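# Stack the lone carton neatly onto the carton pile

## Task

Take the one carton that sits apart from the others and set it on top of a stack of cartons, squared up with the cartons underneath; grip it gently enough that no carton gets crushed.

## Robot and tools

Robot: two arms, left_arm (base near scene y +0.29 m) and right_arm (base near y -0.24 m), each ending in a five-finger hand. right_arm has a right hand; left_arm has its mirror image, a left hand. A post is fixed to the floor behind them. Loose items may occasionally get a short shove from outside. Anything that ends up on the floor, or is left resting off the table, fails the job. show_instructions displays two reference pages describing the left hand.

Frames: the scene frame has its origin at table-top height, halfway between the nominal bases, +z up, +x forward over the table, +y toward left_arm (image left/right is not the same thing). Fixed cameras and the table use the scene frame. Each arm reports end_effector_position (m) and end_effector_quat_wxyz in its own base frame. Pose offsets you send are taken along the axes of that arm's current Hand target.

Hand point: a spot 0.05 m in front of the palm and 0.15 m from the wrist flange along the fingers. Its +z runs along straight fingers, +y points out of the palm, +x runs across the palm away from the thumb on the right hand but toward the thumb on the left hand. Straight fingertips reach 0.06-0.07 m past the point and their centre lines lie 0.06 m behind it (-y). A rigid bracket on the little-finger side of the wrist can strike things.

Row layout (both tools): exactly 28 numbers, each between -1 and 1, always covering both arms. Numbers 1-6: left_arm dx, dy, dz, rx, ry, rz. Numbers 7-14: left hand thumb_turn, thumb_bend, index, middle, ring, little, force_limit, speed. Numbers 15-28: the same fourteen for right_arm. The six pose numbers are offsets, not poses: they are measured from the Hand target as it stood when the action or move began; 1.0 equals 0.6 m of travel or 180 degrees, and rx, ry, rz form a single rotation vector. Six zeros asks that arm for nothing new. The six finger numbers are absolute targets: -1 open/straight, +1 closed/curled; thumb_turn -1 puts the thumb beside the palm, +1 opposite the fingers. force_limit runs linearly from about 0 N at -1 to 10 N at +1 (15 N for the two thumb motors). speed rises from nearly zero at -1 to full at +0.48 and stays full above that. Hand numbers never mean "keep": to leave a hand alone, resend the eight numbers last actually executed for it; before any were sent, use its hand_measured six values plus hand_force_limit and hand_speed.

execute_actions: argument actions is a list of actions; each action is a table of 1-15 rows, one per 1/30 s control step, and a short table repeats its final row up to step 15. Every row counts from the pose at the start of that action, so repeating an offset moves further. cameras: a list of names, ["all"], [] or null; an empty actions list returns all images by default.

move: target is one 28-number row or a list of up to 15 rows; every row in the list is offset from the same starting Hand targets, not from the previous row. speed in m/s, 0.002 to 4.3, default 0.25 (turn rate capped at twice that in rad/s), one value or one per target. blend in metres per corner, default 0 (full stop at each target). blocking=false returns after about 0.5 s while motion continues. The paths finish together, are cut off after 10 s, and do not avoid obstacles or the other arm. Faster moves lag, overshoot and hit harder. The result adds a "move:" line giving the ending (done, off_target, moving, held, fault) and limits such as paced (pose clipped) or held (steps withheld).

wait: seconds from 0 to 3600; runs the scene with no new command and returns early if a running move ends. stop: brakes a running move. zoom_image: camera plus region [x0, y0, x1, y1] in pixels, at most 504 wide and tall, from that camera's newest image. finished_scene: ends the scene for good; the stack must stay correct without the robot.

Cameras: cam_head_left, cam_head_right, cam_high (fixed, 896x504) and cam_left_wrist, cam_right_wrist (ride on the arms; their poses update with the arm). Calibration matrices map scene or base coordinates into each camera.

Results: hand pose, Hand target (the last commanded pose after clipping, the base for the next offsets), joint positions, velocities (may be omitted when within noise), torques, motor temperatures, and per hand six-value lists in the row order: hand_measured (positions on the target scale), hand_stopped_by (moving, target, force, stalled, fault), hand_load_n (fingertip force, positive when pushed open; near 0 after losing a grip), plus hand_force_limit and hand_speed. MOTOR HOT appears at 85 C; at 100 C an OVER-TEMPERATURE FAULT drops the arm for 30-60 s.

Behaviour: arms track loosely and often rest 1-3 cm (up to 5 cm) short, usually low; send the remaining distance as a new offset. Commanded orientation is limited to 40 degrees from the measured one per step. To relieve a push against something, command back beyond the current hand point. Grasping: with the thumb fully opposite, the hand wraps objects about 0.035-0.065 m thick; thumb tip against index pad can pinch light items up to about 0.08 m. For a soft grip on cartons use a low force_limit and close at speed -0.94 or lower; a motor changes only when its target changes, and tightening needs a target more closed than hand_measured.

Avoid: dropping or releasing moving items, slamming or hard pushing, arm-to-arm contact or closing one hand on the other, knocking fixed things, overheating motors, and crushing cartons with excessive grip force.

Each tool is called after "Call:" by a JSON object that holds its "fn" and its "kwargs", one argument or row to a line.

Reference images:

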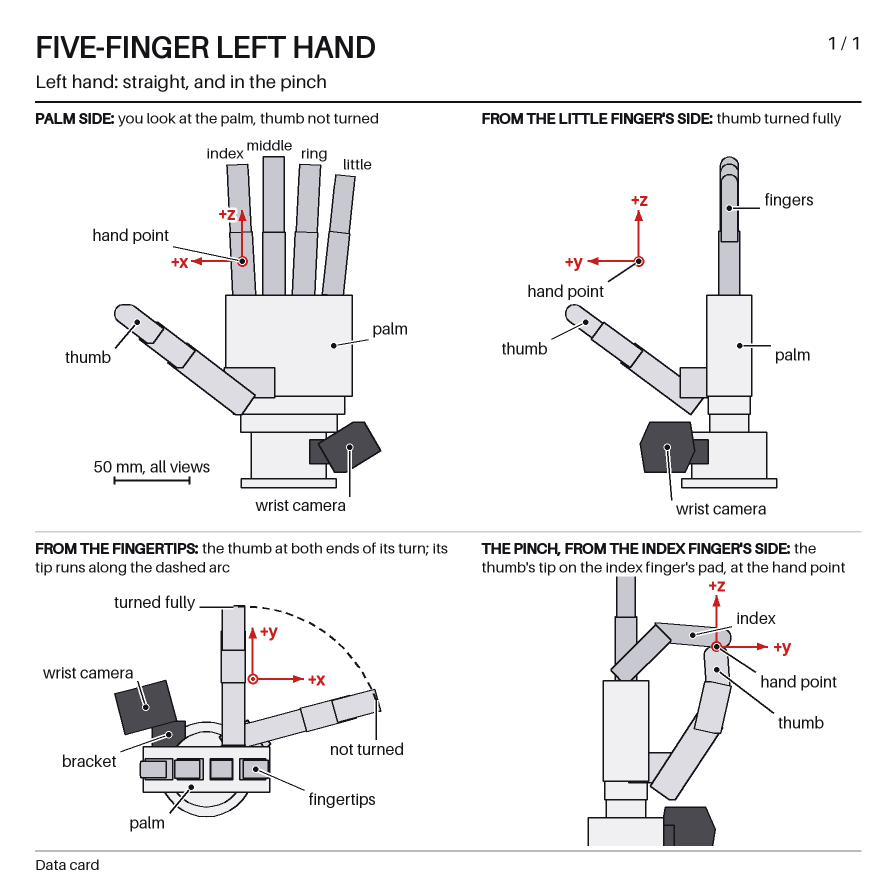

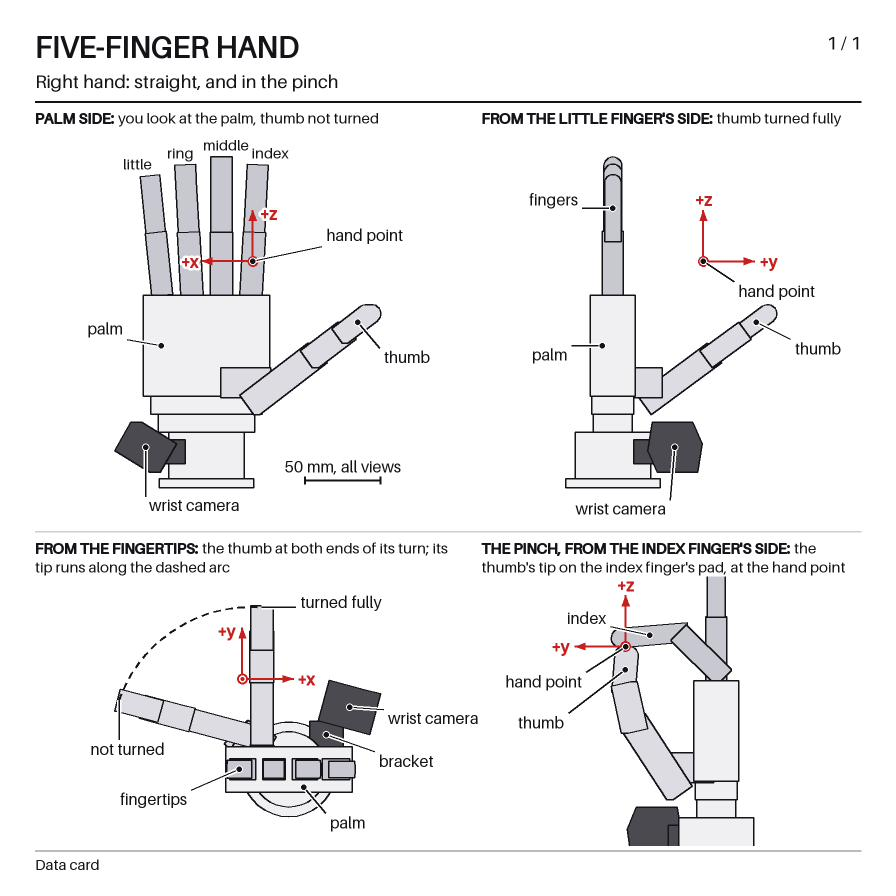

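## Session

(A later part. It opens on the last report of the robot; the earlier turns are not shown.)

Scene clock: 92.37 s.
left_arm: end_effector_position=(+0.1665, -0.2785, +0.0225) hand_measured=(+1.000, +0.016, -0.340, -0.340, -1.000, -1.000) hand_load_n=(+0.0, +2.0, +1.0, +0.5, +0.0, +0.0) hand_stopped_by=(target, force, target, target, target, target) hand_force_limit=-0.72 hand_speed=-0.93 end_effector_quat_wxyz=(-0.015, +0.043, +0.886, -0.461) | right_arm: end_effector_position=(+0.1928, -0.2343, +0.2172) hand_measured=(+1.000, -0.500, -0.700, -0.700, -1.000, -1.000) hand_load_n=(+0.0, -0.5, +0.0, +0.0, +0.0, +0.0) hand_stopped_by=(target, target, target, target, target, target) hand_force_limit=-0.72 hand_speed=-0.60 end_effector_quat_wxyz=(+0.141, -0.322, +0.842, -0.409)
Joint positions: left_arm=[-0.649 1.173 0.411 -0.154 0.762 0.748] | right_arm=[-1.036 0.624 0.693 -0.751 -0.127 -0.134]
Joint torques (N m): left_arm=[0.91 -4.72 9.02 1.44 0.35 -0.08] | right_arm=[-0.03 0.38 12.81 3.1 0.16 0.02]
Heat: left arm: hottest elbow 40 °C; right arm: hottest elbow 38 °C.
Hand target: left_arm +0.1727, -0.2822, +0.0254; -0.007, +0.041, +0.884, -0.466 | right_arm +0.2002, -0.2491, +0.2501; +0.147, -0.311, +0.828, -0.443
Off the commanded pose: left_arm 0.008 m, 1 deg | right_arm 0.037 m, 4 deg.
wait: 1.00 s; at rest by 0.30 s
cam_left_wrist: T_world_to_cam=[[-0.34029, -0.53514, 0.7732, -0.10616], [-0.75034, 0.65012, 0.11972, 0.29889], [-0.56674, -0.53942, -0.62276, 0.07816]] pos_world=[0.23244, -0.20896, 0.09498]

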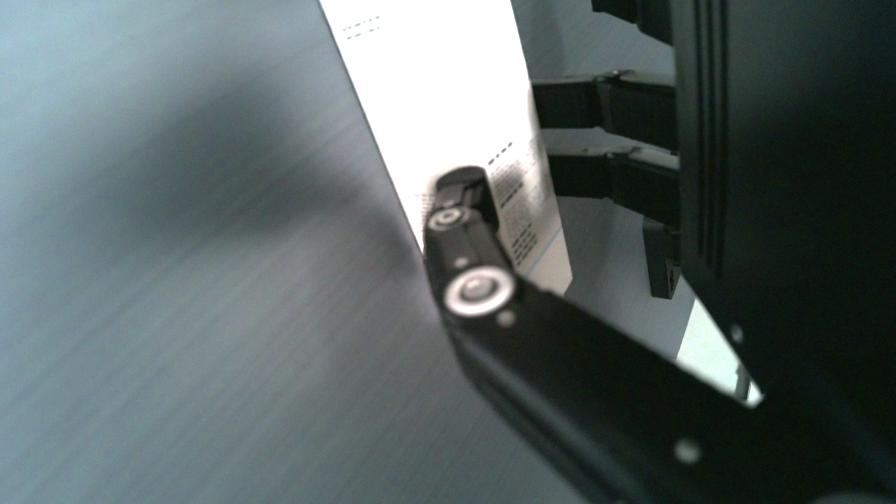

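Call:
{"fn": "move", "kwargs": {
  "target": [-0.0077,-0.2474,-0.1699,0,0,0,1,0.2,-0.34,-0.34,-1,-1,-0.72,-0.93,0,0,0,0,0,0,1,-0.5,-0.7,-0.7,-1,-1,-0.72,-0.6],
  "cameras": ["all"],
  "speed": 0.12
}}

Call:
{"fn": "zoom_image", "kwargs": {
  "camera": "cam_high",
  "region": [330, 190, 480, 340]
}}

Call:
{"fn": "zoom_image", "kwargs": {
  "camera": "cam_high",
  "region": [450, 100, 540, 240]
}}

Call:
{"fn": "zoom_image", "kwargs": {
  "camera": "cam_head_left",
  "region": [370, 190, 570, 340]
}}

Call:
{"fn": "zoom_image", "kwargs": {
  "camera": "cam_head_right",
  "region": [370, 180, 590, 340]
}}

Scene clock: 96.33 s.
left_arm: end_effector_position=(+0.1627, -0.2757, +0.1789) hand_measured=(+1.000, +0.016, -0.340, -0.340, -1.000, -1.000) hand_load_n=(+0.0, +2.0, +0.5, +0.5, -0.5, +0.0) hand_stopped_by=(target, force, target, target, target, target) hand_force_limit=-0.72 hand_speed=-0.93 end_effector_quat_wxyz=(-0.026, +0.033, +0.890, -0.453) | right_arm: end_effector_position=(+0.1928, -0.2343, +0.2172) hand_measured=(+1.000, -0.500, -0.700, -0.700, -1.000, -1.000) hand_load_n=(+0.0, +0.0, +0.0, +0.0, +0.0, -0.5) hand_stopped_by=(target, target, target, target, target, target) hand_force_limit=-0.72 hand_speed=-0.60 end_effector_quat_wxyz=(+0.141, -0.322, +0.842, -0.409)
Joint positions: left_arm=[-0.649 0.901 0.721 -0.764 0.759 0.739] | right_arm=[-1.036 0.624 0.693 -0.751 -0.127 -0.134]
Joint torques (N m): left_arm=[0.91 -4.07 15.75 0.51 0.48 0] | right_arm=[-0.09 0.38 12.81 3.1 0.16 0.02]
Heat: left arm: hottest elbow 40 °C; right arm: hottest elbow 39 °C.
Hand target: left_arm +0.1728, -0.2824, +0.2056; -0.007, +0.041, +0.884, -0.466 | right_arm +0.2002, -0.2491, +0.2501; +0.147, -0.311, +0.828, -0.443
Off the commanded pose: left_arm 0.029 m, 3 deg | right_arm 0.037 m, 4 deg.
move: off_target (left_arm)
cam_left_wrist: T_world_to_cam=[[-0.31407, -0.55248, 0.77209, -0.23582], [-0.75104, 0.64206, 0.15393, 0.26727], [-0.58078, -0.53153, -0.61659, 0.1783]] pos_world=[0.23022, -0.20712, 0.25087]
cam_right_wrist: T_world_to_cam=[[-0.59357, 0.27868, -0.75499, 0.34846], [0.23922, 0.95683, 0.16511, 0.13417], [0.76841, -0.0826, -0.63461, 0.08563]] pos_world=[0.10894, -0.21841, 0.29527]

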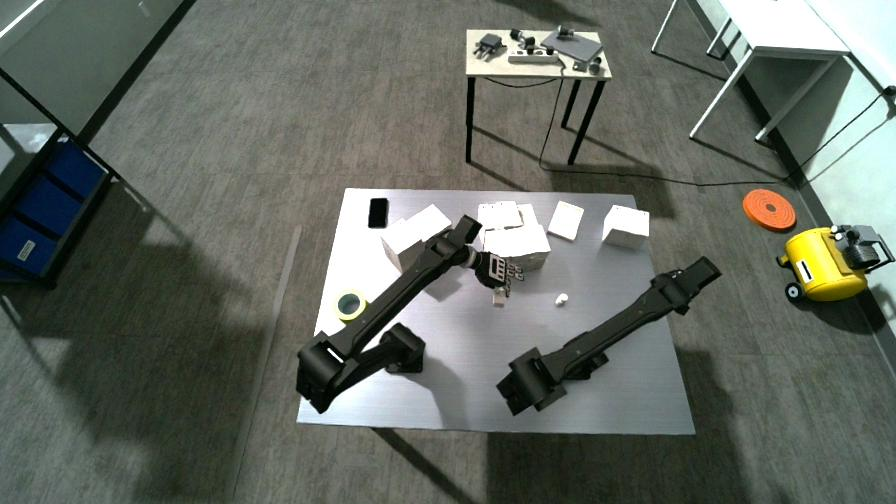

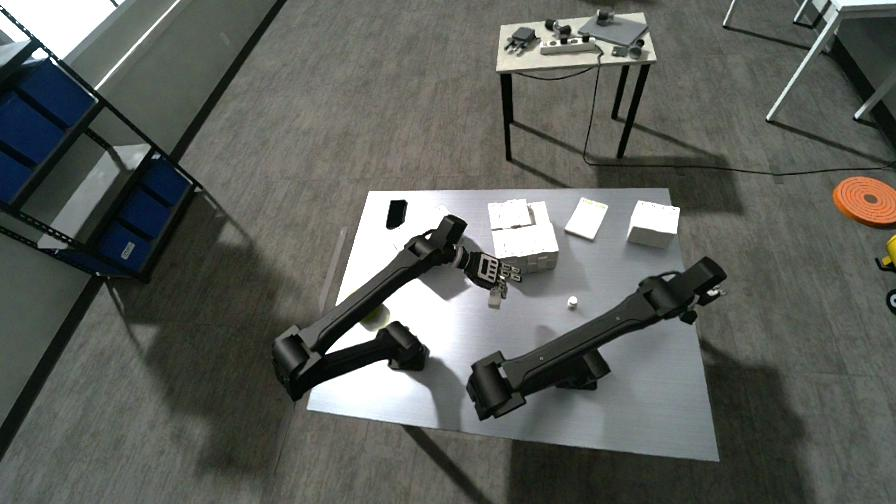

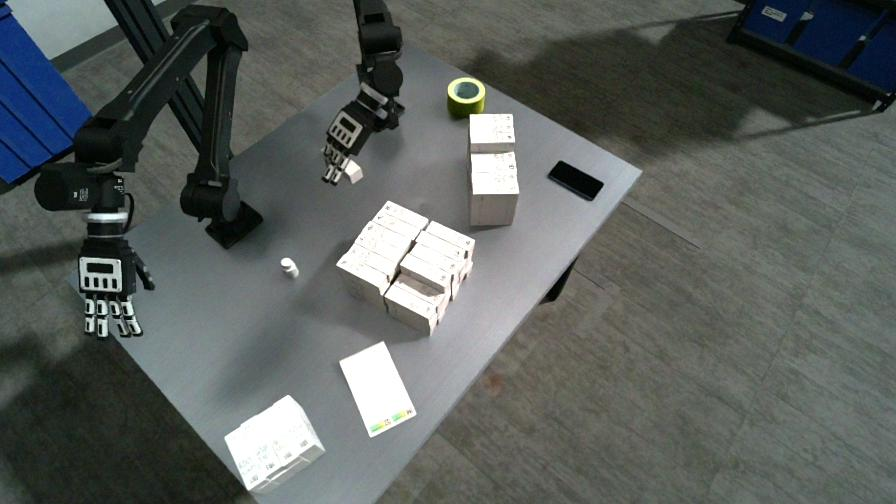

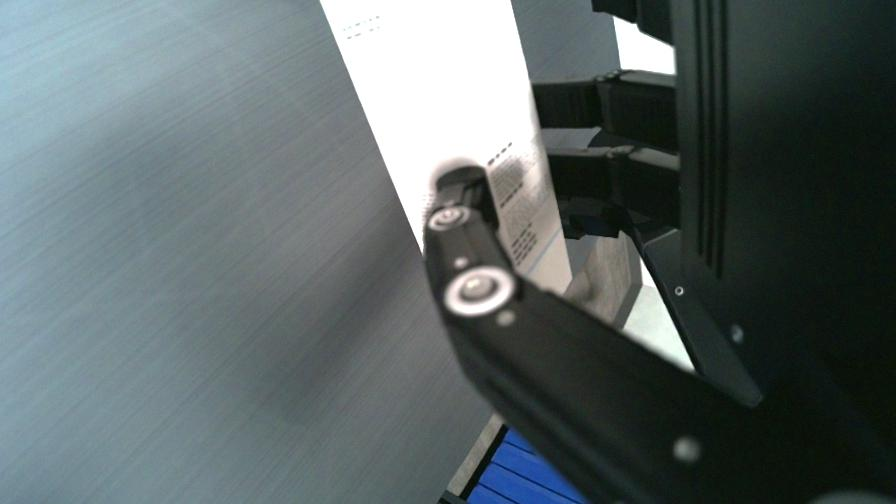

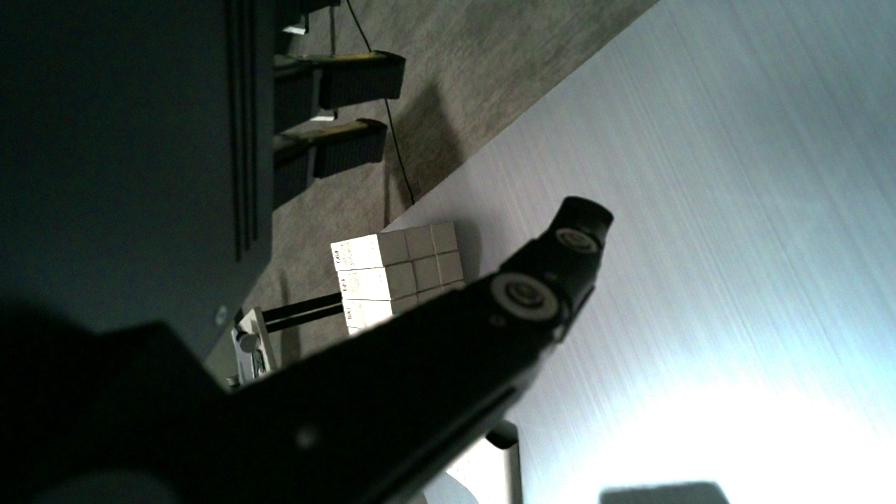

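Scaled by 3.360 from the camera's image (finer frame: 1280x720).

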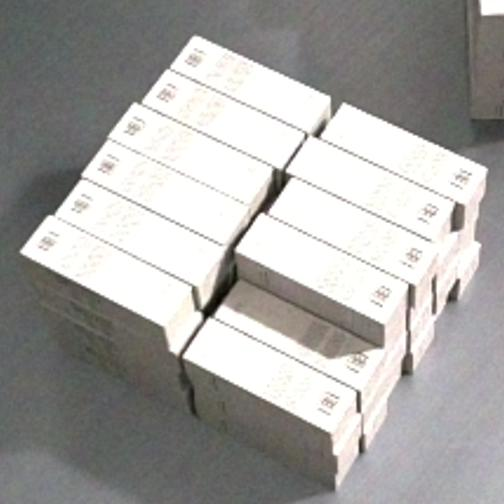

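Scaled by 3.600 from the camera's image (finer frame: 1280x720).

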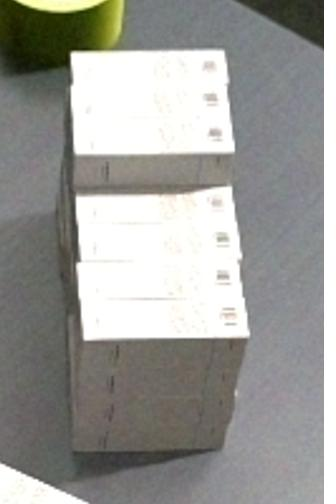

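Scaled by 2.520 from the camera's image (finer frame: 1280x720).

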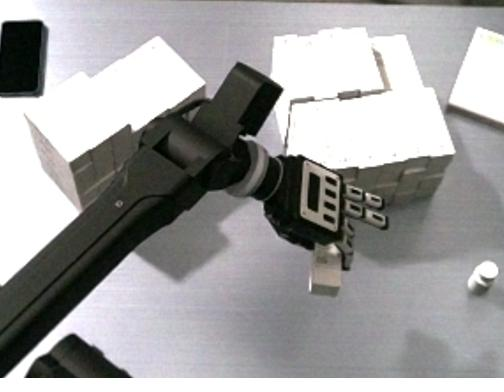

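Scaled by 2.291 from the camera's image (finer frame: 1280x720).

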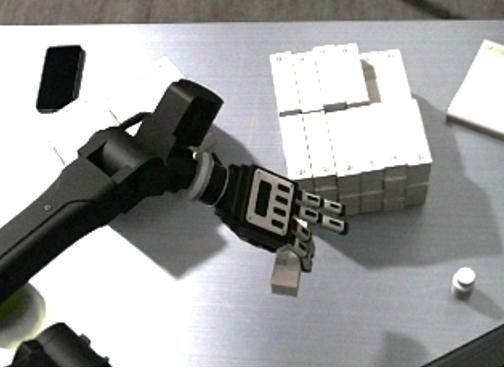

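Call:
{"fn": "zoom_image", "kwargs": {
  "camera": "cam_high",
  "region": [330, 195, 410, 275]
}}

Call:
{"fn": "zoom_image", "kwargs": {
  "camera": "cam_high",
  "region": [365, 195, 435, 265]
}}

Scaled by 6.300 from the camera's image (finer frame: 1280x720).

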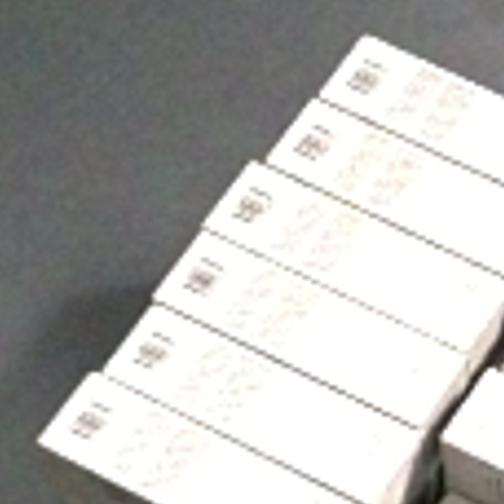

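Scaled by 7.200 from the camera's image (finer frame: 1280x720).

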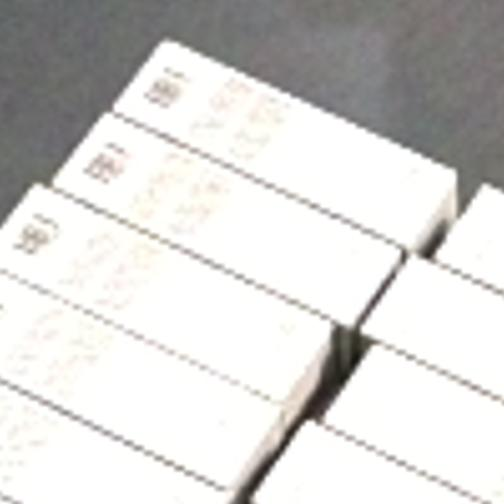

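Call:
{"fn": "move", "kwargs": {
  "target": [
    [-0.0822,-0.0663,-0.0177,-0.0012,-0.0394,-0.027,1,0.2,-0.34,-0.34,-1,-1,-0.72,-0.93,0,0,0,0,0,0,1,-0.5,-0.7,-0.7,-1,-1,-0.72,-0.6],
    [-0.309,-0.0858,0.0392,0.0027,-0.0842,-0.0465,1,0.2,-0.34,-0.34,-1,-1,-0.72,-0.93,0,0,0,0,0,0,1,-0.5,-0.7,-0.7,-1,-1,-0.72,-0.6]
  ],
  "cameras": ["all"],
  "speed": 0.12,
  "blend": 0.03
}}

Call:
{"fn": "zoom_image", "kwargs": {
  "camera": "cam_high",
  "region": [330, 120, 480, 270]
}}

Scene clock: 101.47 s.
left_arm: end_effector_position=(+0.3335, -0.3341, +0.2105) hand_measured=(+1.000, +0.016, -0.340, -0.340, -1.000, -1.000) hand_load_n=(+0.0, +2.0, +0.5, +0.5, +0.0, +0.0) hand_stopped_by=(target, force, target, target, target, target) hand_force_limit=-0.72 hand_speed=-0.93 end_effector_quat_wxyz=(+0.050, -0.092, +0.887, -0.450) | right_arm: end_effector_position=(+0.1928, -0.2343, +0.2172) hand_measured=(+1.000, -0.500, -0.700, -0.700, -1.000, -1.000) hand_load_n=(+0.0, +0.0, +0.0, +0.0, +0.0, +0.0) hand_stopped_by=(target, target, target, target, target, target) hand_force_limit=-0.72 hand_speed=-0.60 end_effector_quat_wxyz=(+0.141, -0.322, +0.842, -0.409)
Joint positions: left_arm=[-0.554 1.268 1.045 -0.588 0.62 0.557] | right_arm=[-1.036 0.624 0.693 -0.751 -0.127 -0.134]
Joint torques (N m): left_arm=[1.14 -9 16.27 1.81 0.24 -0.15] | right_arm=[-0.09 0.38 12.81 3.1 0.16 0.03]
Heat: left arm: hottest elbow 41 °C; right arm: hottest elbow 39 °C.
Hand target: left_arm +0.3530, -0.3453, +0.2394; +0.075, -0.085, +0.876, -0.469 | right_arm +0.2002, -0.2491, +0.2501; +0.147, -0.311, +0.828, -0.443
Off the commanded pose: left_arm 0.037 m, 4 deg | right_arm 0.037 m, 4 deg.
move: off_target (left_arm)
cam_left_wrist: T_world_to_cam=[[-0.15847, -0.6261, 0.76347, -0.31345], [-0.90727, 0.39741, 0.13759, 0.40195], [-0.38956, -0.67087, -0.63102, 0.15861]] pos_world=[0.37679, -0.24959, 0.28409]
cam_right_wrist: T_world_to_cam=[[-0.59357, 0.27868, -0.75499, 0.34846], [0.23922, 0.95683, 0.16511, 0.13417], [0.76841, -0.0826, -0.63461, 0.08563]] pos_world=[0.10894, -0.21841, 0.29527]

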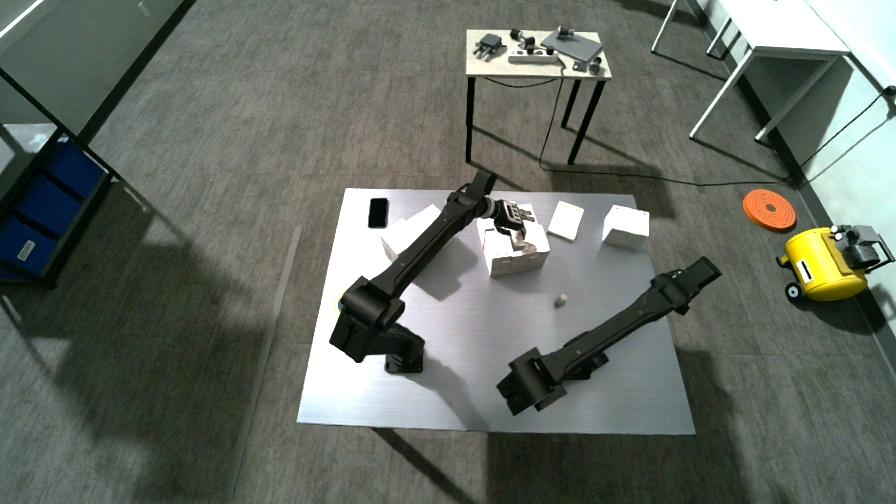

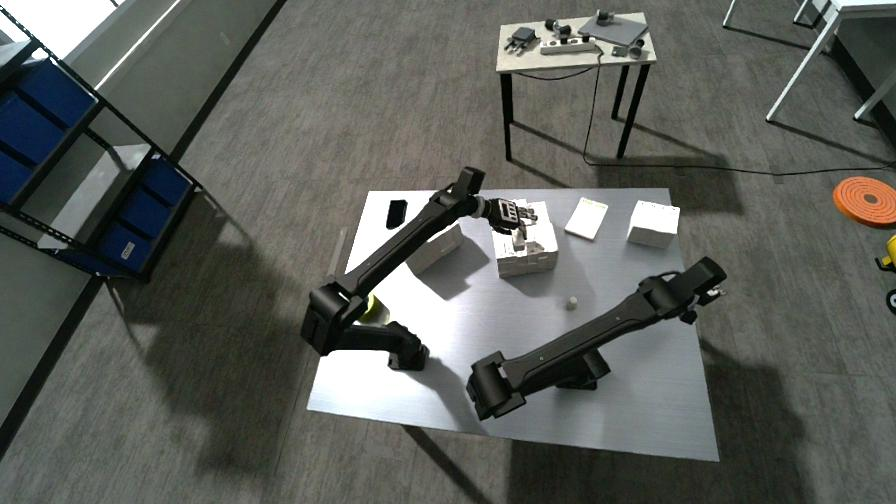

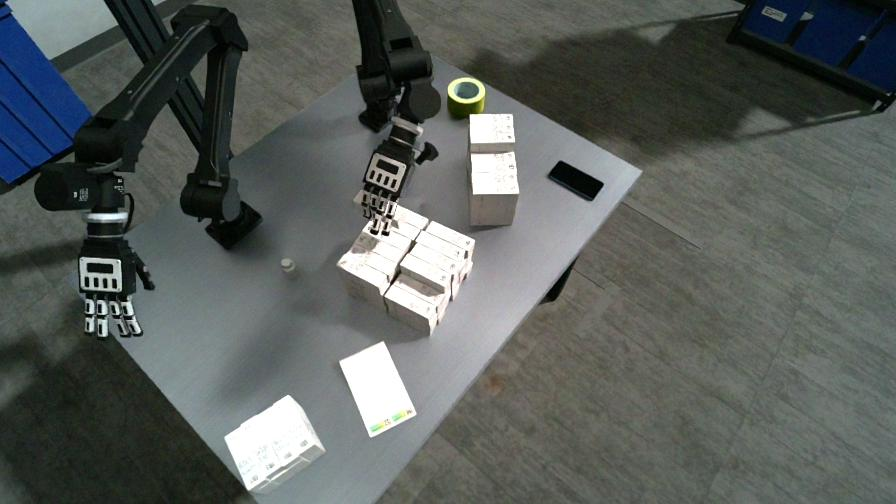

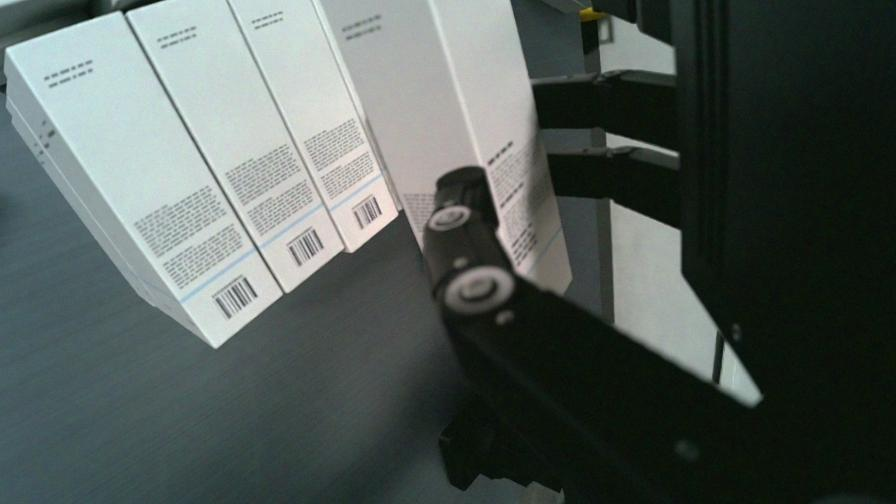

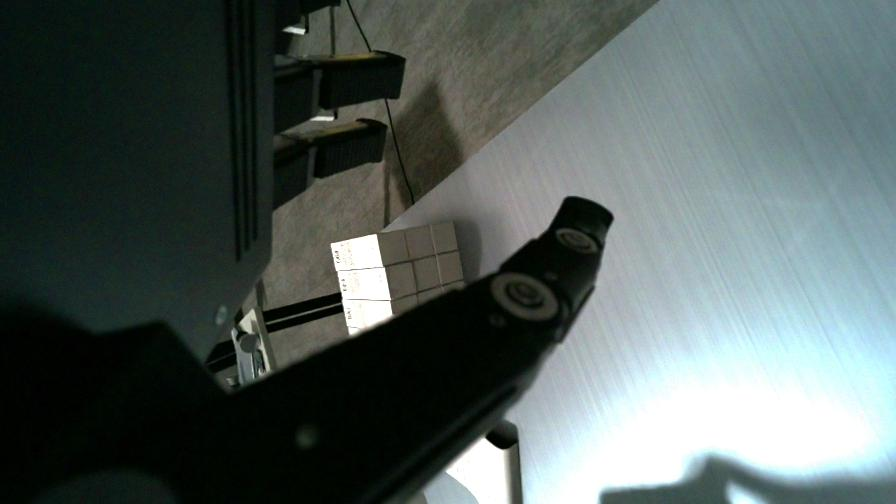

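Scaled by 3.360 from the camera's image (finer frame: 1280x720).

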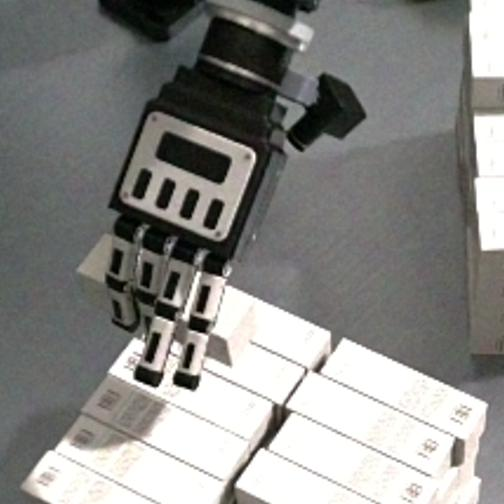

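Call:
{"fn": "zoom_image", "kwargs": {
  "camera": "cam_left_wrist",
  "region": [0, 0, 420, 360]
}}

Call:
{"fn": "zoom_image", "kwargs": {
  "camera": "cam_left_wrist",
  "region": [300, 0, 600, 300]
}}

Scaled by 1.200 from the camera's image (finer frame: 1280x720).

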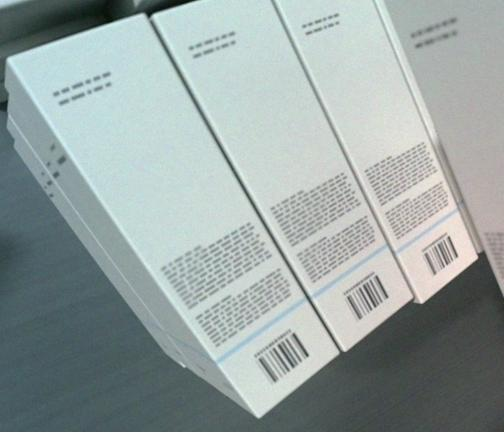

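Scaled by 1.680 from the camera's image (finer frame: 1280x720).

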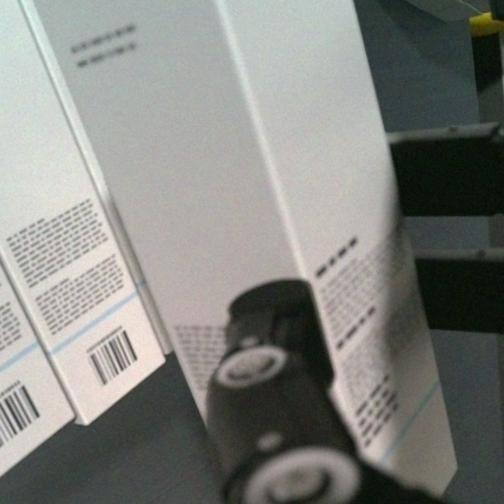

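Call:
{"fn": "move", "kwargs": {
  "target": [-0.0097,0.0668,0.0493,0.0066,0.0033,0.0048,1,0.2,-0.34,-0.34,-1,-1,-0.72,-0.93,0,0,0,0,0,0,1,-0.5,-0.7,-0.7,-1,-1,-0.72,-0.6],
  "cameras": ["cam_left_wrist","cam_high","cam_head_left","cam_head_right"],
  "speed": 0.06
}}

Call:
{"fn": "zoom_image", "kwargs": {
  "camera": "cam_high",
  "region": [330, 150, 450, 270]
}}

Call:
{"fn": "zoom_image", "kwargs": {
  "camera": "cam_left_wrist",
  "region": [0, 0, 420, 360]
}}

Call:
{"fn": "zoom_image", "kwargs": {
  "camera": "cam_left_wrist",
  "region": [300, 0, 600, 300]
}}

Scene clock: 105.23 s.
left_arm: end_effector_position=(+0.3510, -0.3462, +0.1831) hand_measured=(+1.000, +0.016, -0.340, -0.340, -1.000, -1.000) hand_load_n=(+0.0, +2.0, +1.0, +0.5, +0.0, +0.0) hand_stopped_by=(target, force, target, target, target, target) hand_force_limit=-0.72 hand_speed=-0.93 end_effector_quat_wxyz=(+0.062, -0.080, +0.877, -0.469) | right_arm: end_effector_position=(+0.1928, -0.2343, +0.2172) hand_measured=(+1.000, -0.500, -0.700, -0.700, -1.000, -1.000) hand_load_n=(+0.0, +0.0, +0.0, +0.0, +0.0, +0.0) hand_stopped_by=(target, target, target, target, target, target) hand_force_limit=-0.72 hand_speed=-0.60 end_effector_quat_wxyz=(+0.141, -0.322, +0.842, -0.409)
Joint positions: left_arm=[-0.549 1.325 1 -0.436 0.64 0.557] | right_arm=[-1.036 0.624 0.693 -0.751 -0.127 -0.134]
Joint torques (N m): left_arm=[2.08 -10.64 11.85 2.15 0.73 0.05] | right_arm=[-0.09 0.38 12.79 3.1 0.16 0.02]
Motor temperatures (°C): left_arm=[28 34 41 26 28 29] | right_arm=[26 30 40 26 28 26]
Heat: left arm: hottest elbow 41 °C; right arm: hottest elbow 40 °C.
Hand target: left_arm +0.3617, -0.3460, +0.1900; +0.075, -0.076, +0.872, -0.478 | right_arm +0.2002, -0.2491, +0.2501; +0.147, -0.311, +0.828, -0.443
Off the commanded pose: left_arm 0.013 m, 2 deg | right_arm 0.037 m, 4 deg.
move: off_target (left_arm)
cam_left_wrist: T_world_to_cam=[[-0.19265, -0.59381, 0.7812, -0.27745], [-0.90734, 0.41095, 0.08861, 0.44008], [-0.37365, -0.69175, -0.61796, 0.12481]] pos_world=[0.39249, -0.25927, 0.25487]
Images, in order (width x height): cam_head_left 896x504, cam_head_right 896x504, cam_high 896x504, cam_left_wrist 896x504.

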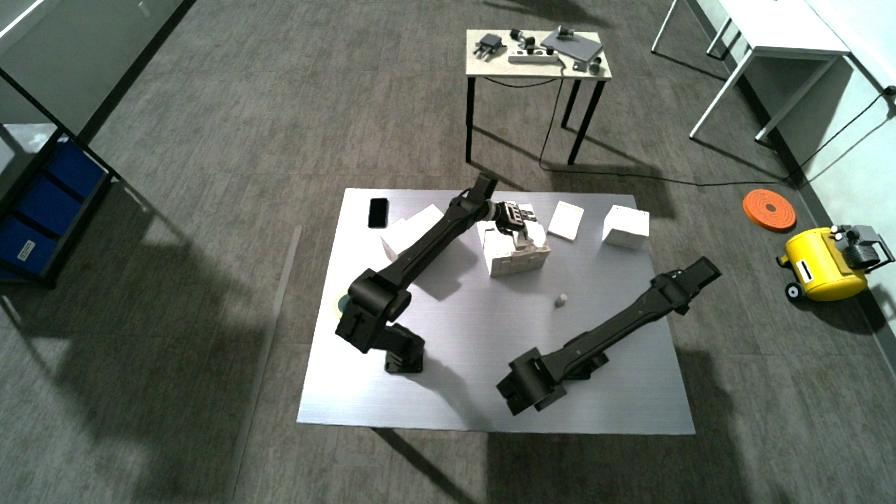

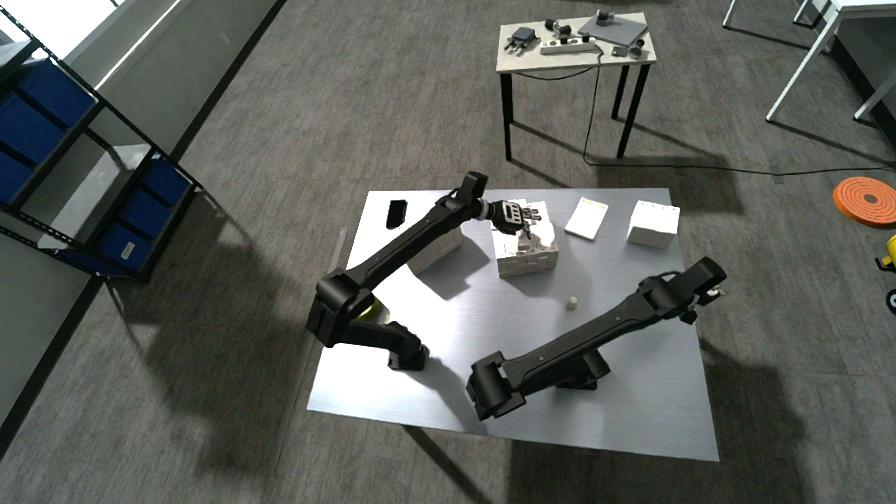

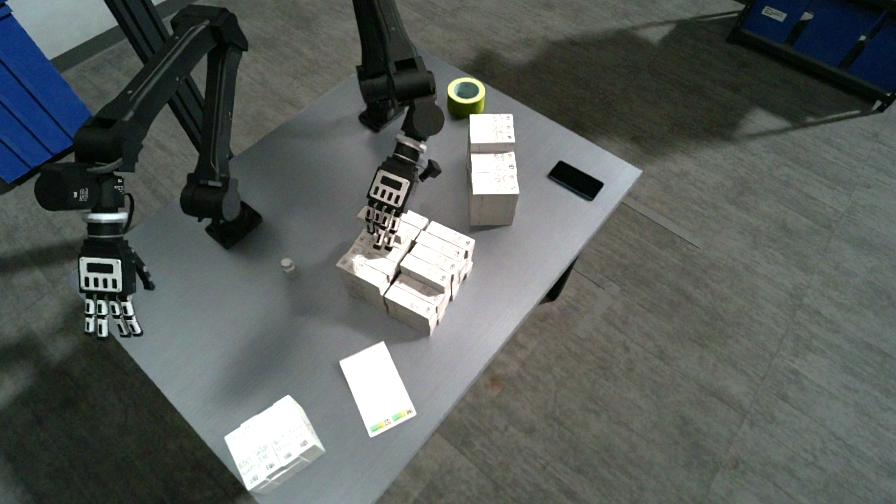

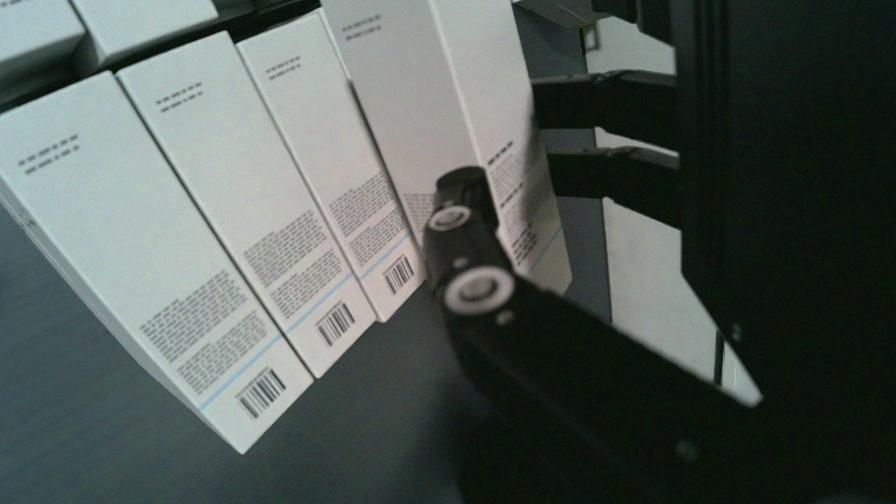

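Scaled by 4.200 from the camera's image (finer frame: 1280x720).

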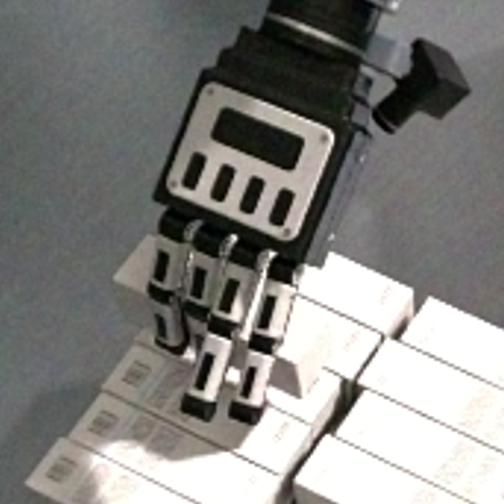

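Scaled by 1.200 from the camera's image (finer frame: 1280x720).

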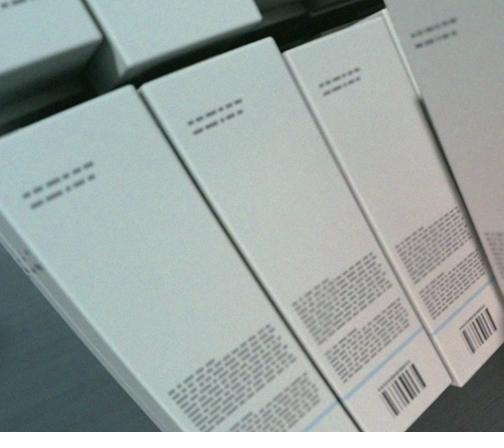

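Scaled by 1.680 from the camera's image (finer frame: 1280x720).

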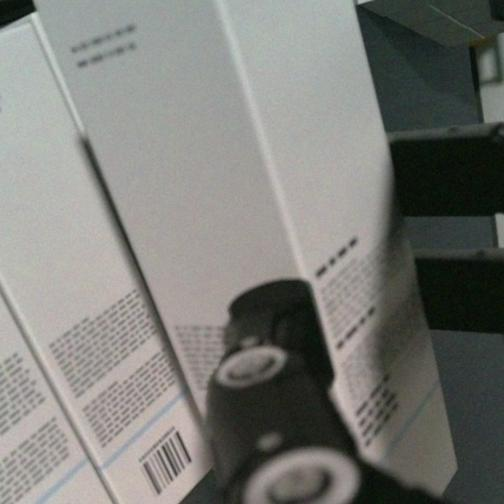

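Call:
{"fn": "move", "kwargs": {
  "target": [0.0057,0.0367,0.013,-0.0086,0.0039,-0.0053,1,0.2,-0.34,-0.34,-1,-1,-0.72,-0.93,0,0,0,0,0,0,1,-0.5,-0.7,-0.7,-1,-1,-0.72,-0.6],
  "cameras": ["cam_left_wrist","cam_high","cam_head_left","cam_head_right"],
  "speed": 0.05
}}

Call:
{"fn": "zoom_image", "kwargs": {
  "camera": "cam_high",
  "region": [330, 150, 450, 270]
}}

Call:
{"fn": "zoom_image", "kwargs": {
  "camera": "cam_left_wrist",
  "region": [300, 0, 600, 300]
}}

Scene clock: 109.43 s.
left_arm: end_effector_position=(+0.3475, -0.3412, +0.1601) hand_measured=(+1.000, +0.016, -0.340, -0.340, -1.000, -1.000) hand_load_n=(+0.0, +2.0, +1.0, +0.5, +0.5, +0.0) hand_stopped_by=(target, force, target, target, target, target) hand_force_limit=-0.72 hand_speed=-0.93 end_effector_quat_wxyz=(+0.051, -0.086, +0.883, -0.458) | right_arm: end_effector_position=(+0.1928, -0.2343, +0.2172) hand_measured=(+1.000, -0.500, -0.700, -0.700, -1.000, -1.000) hand_load_n=(+0.0, +0.0, +0.0, +0.0, +0.0, -0.5) hand_stopped_by=(target, target, target, target, target, target) hand_force_limit=-0.72 hand_speed=-0.60 end_effector_quat_wxyz=(+0.141, -0.322, +0.842, -0.409)
Joint positions: left_arm=[-0.545 1.348 0.971 -0.423 0.64 0.563] | right_arm=[-1.036 0.624 0.693 -0.751 -0.127 -0.134]
Joint torques (N m): left_arm=[1.38 -10.34 11.26 1.73 0.65 0.1] | right_arm=[-0.09 0.38 12.81 3.08 0.16 0.03]
Heat: left arm: hottest elbow 41 °C; right arm: hottest elbow 40 °C.
Hand target: left_arm +0.3587, -0.3414, +0.1671; +0.065, -0.081, +0.878, -0.467 | right_arm +0.2002, -0.2491, +0.2501; +0.147, -0.311, +0.828, -0.443
Off the commanded pose: left_arm 0.013 m, 2 deg | right_arm 0.037 m, 4 deg.
move: off_target (left_arm)
cam_left_wrist: T_world_to_cam=[[-0.16972, -0.61068, 0.77348, -0.26957], [-0.90482, 0.40757, 0.12325, 0.4293], [-0.39051, -0.67894, -0.62173, 0.12366]] pos_world=[0.39097, -0.25563, 0.23248]
Images, in order (width x height): cam_head_left 896x504, cam_head_right 896x504, cam_high 896x504, cam_left_wrist 896x504.

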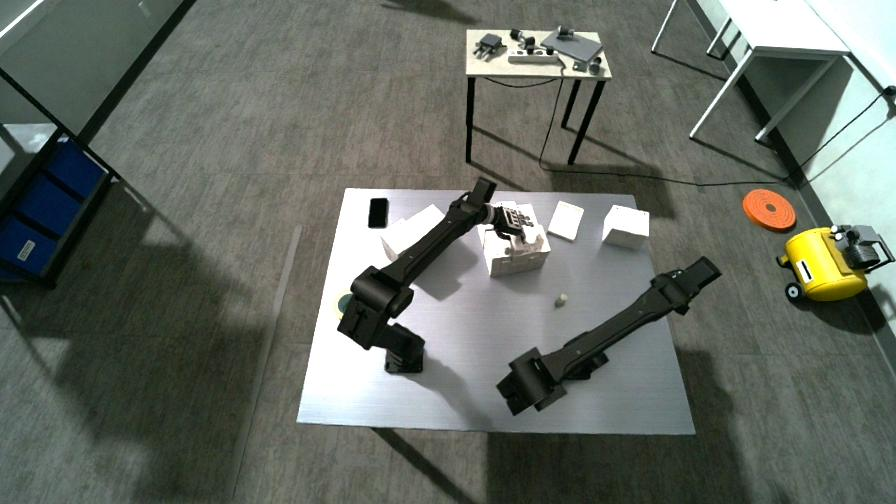

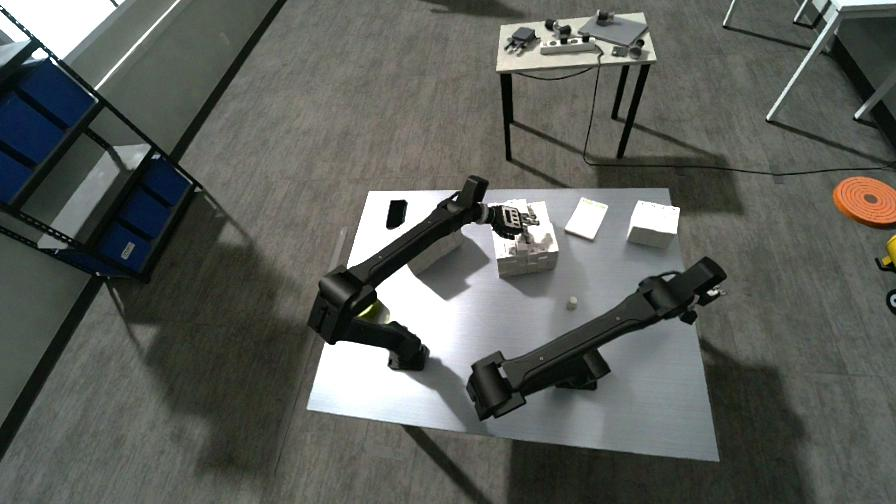

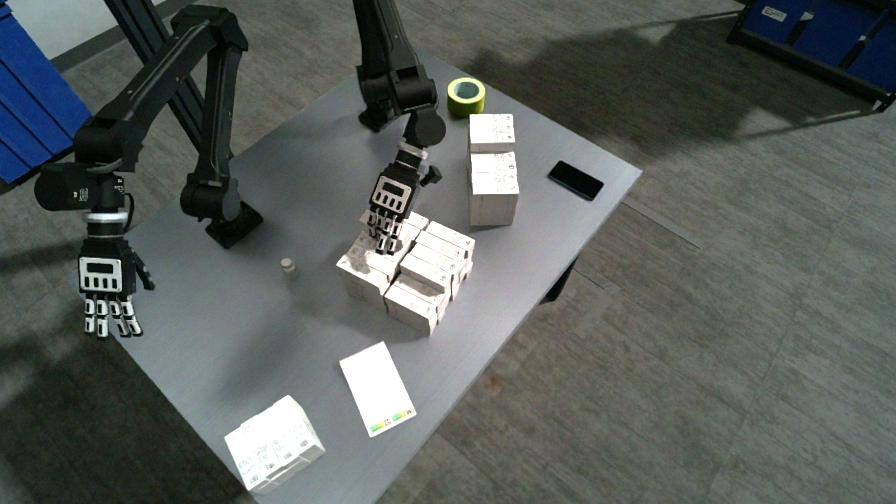

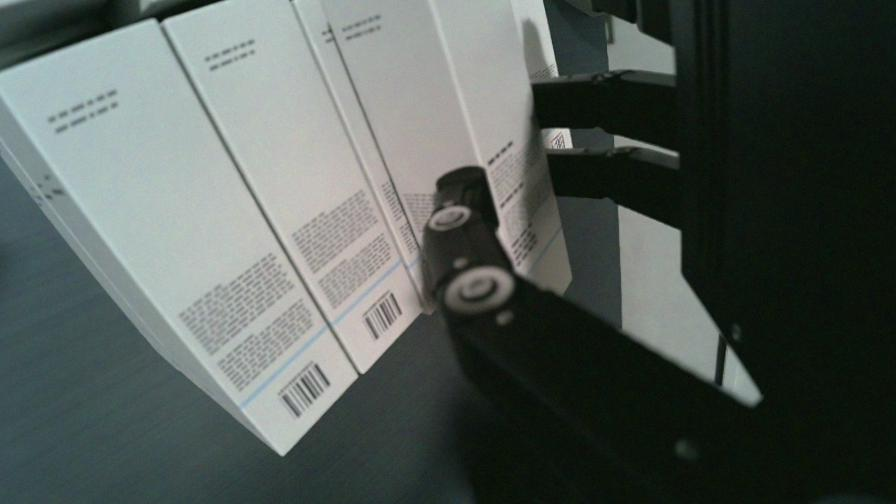

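Scaled by 4.200 from the camera's image (finer frame: 1280x720).

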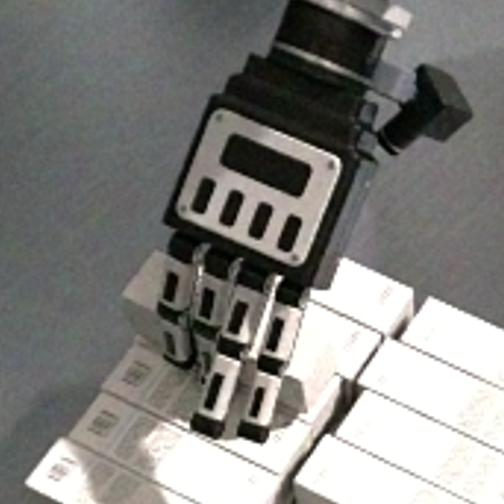

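Scaled by 1.680 from the camera's image (finer frame: 1280x720).

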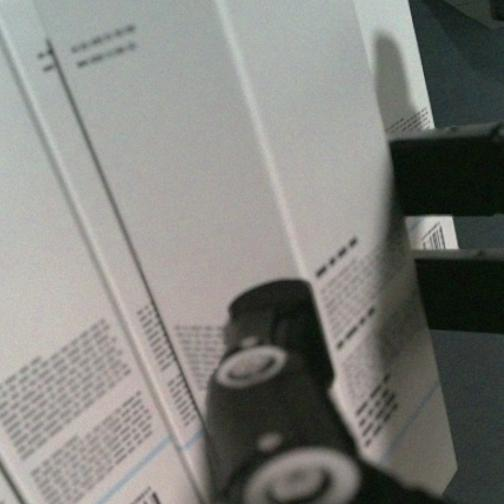

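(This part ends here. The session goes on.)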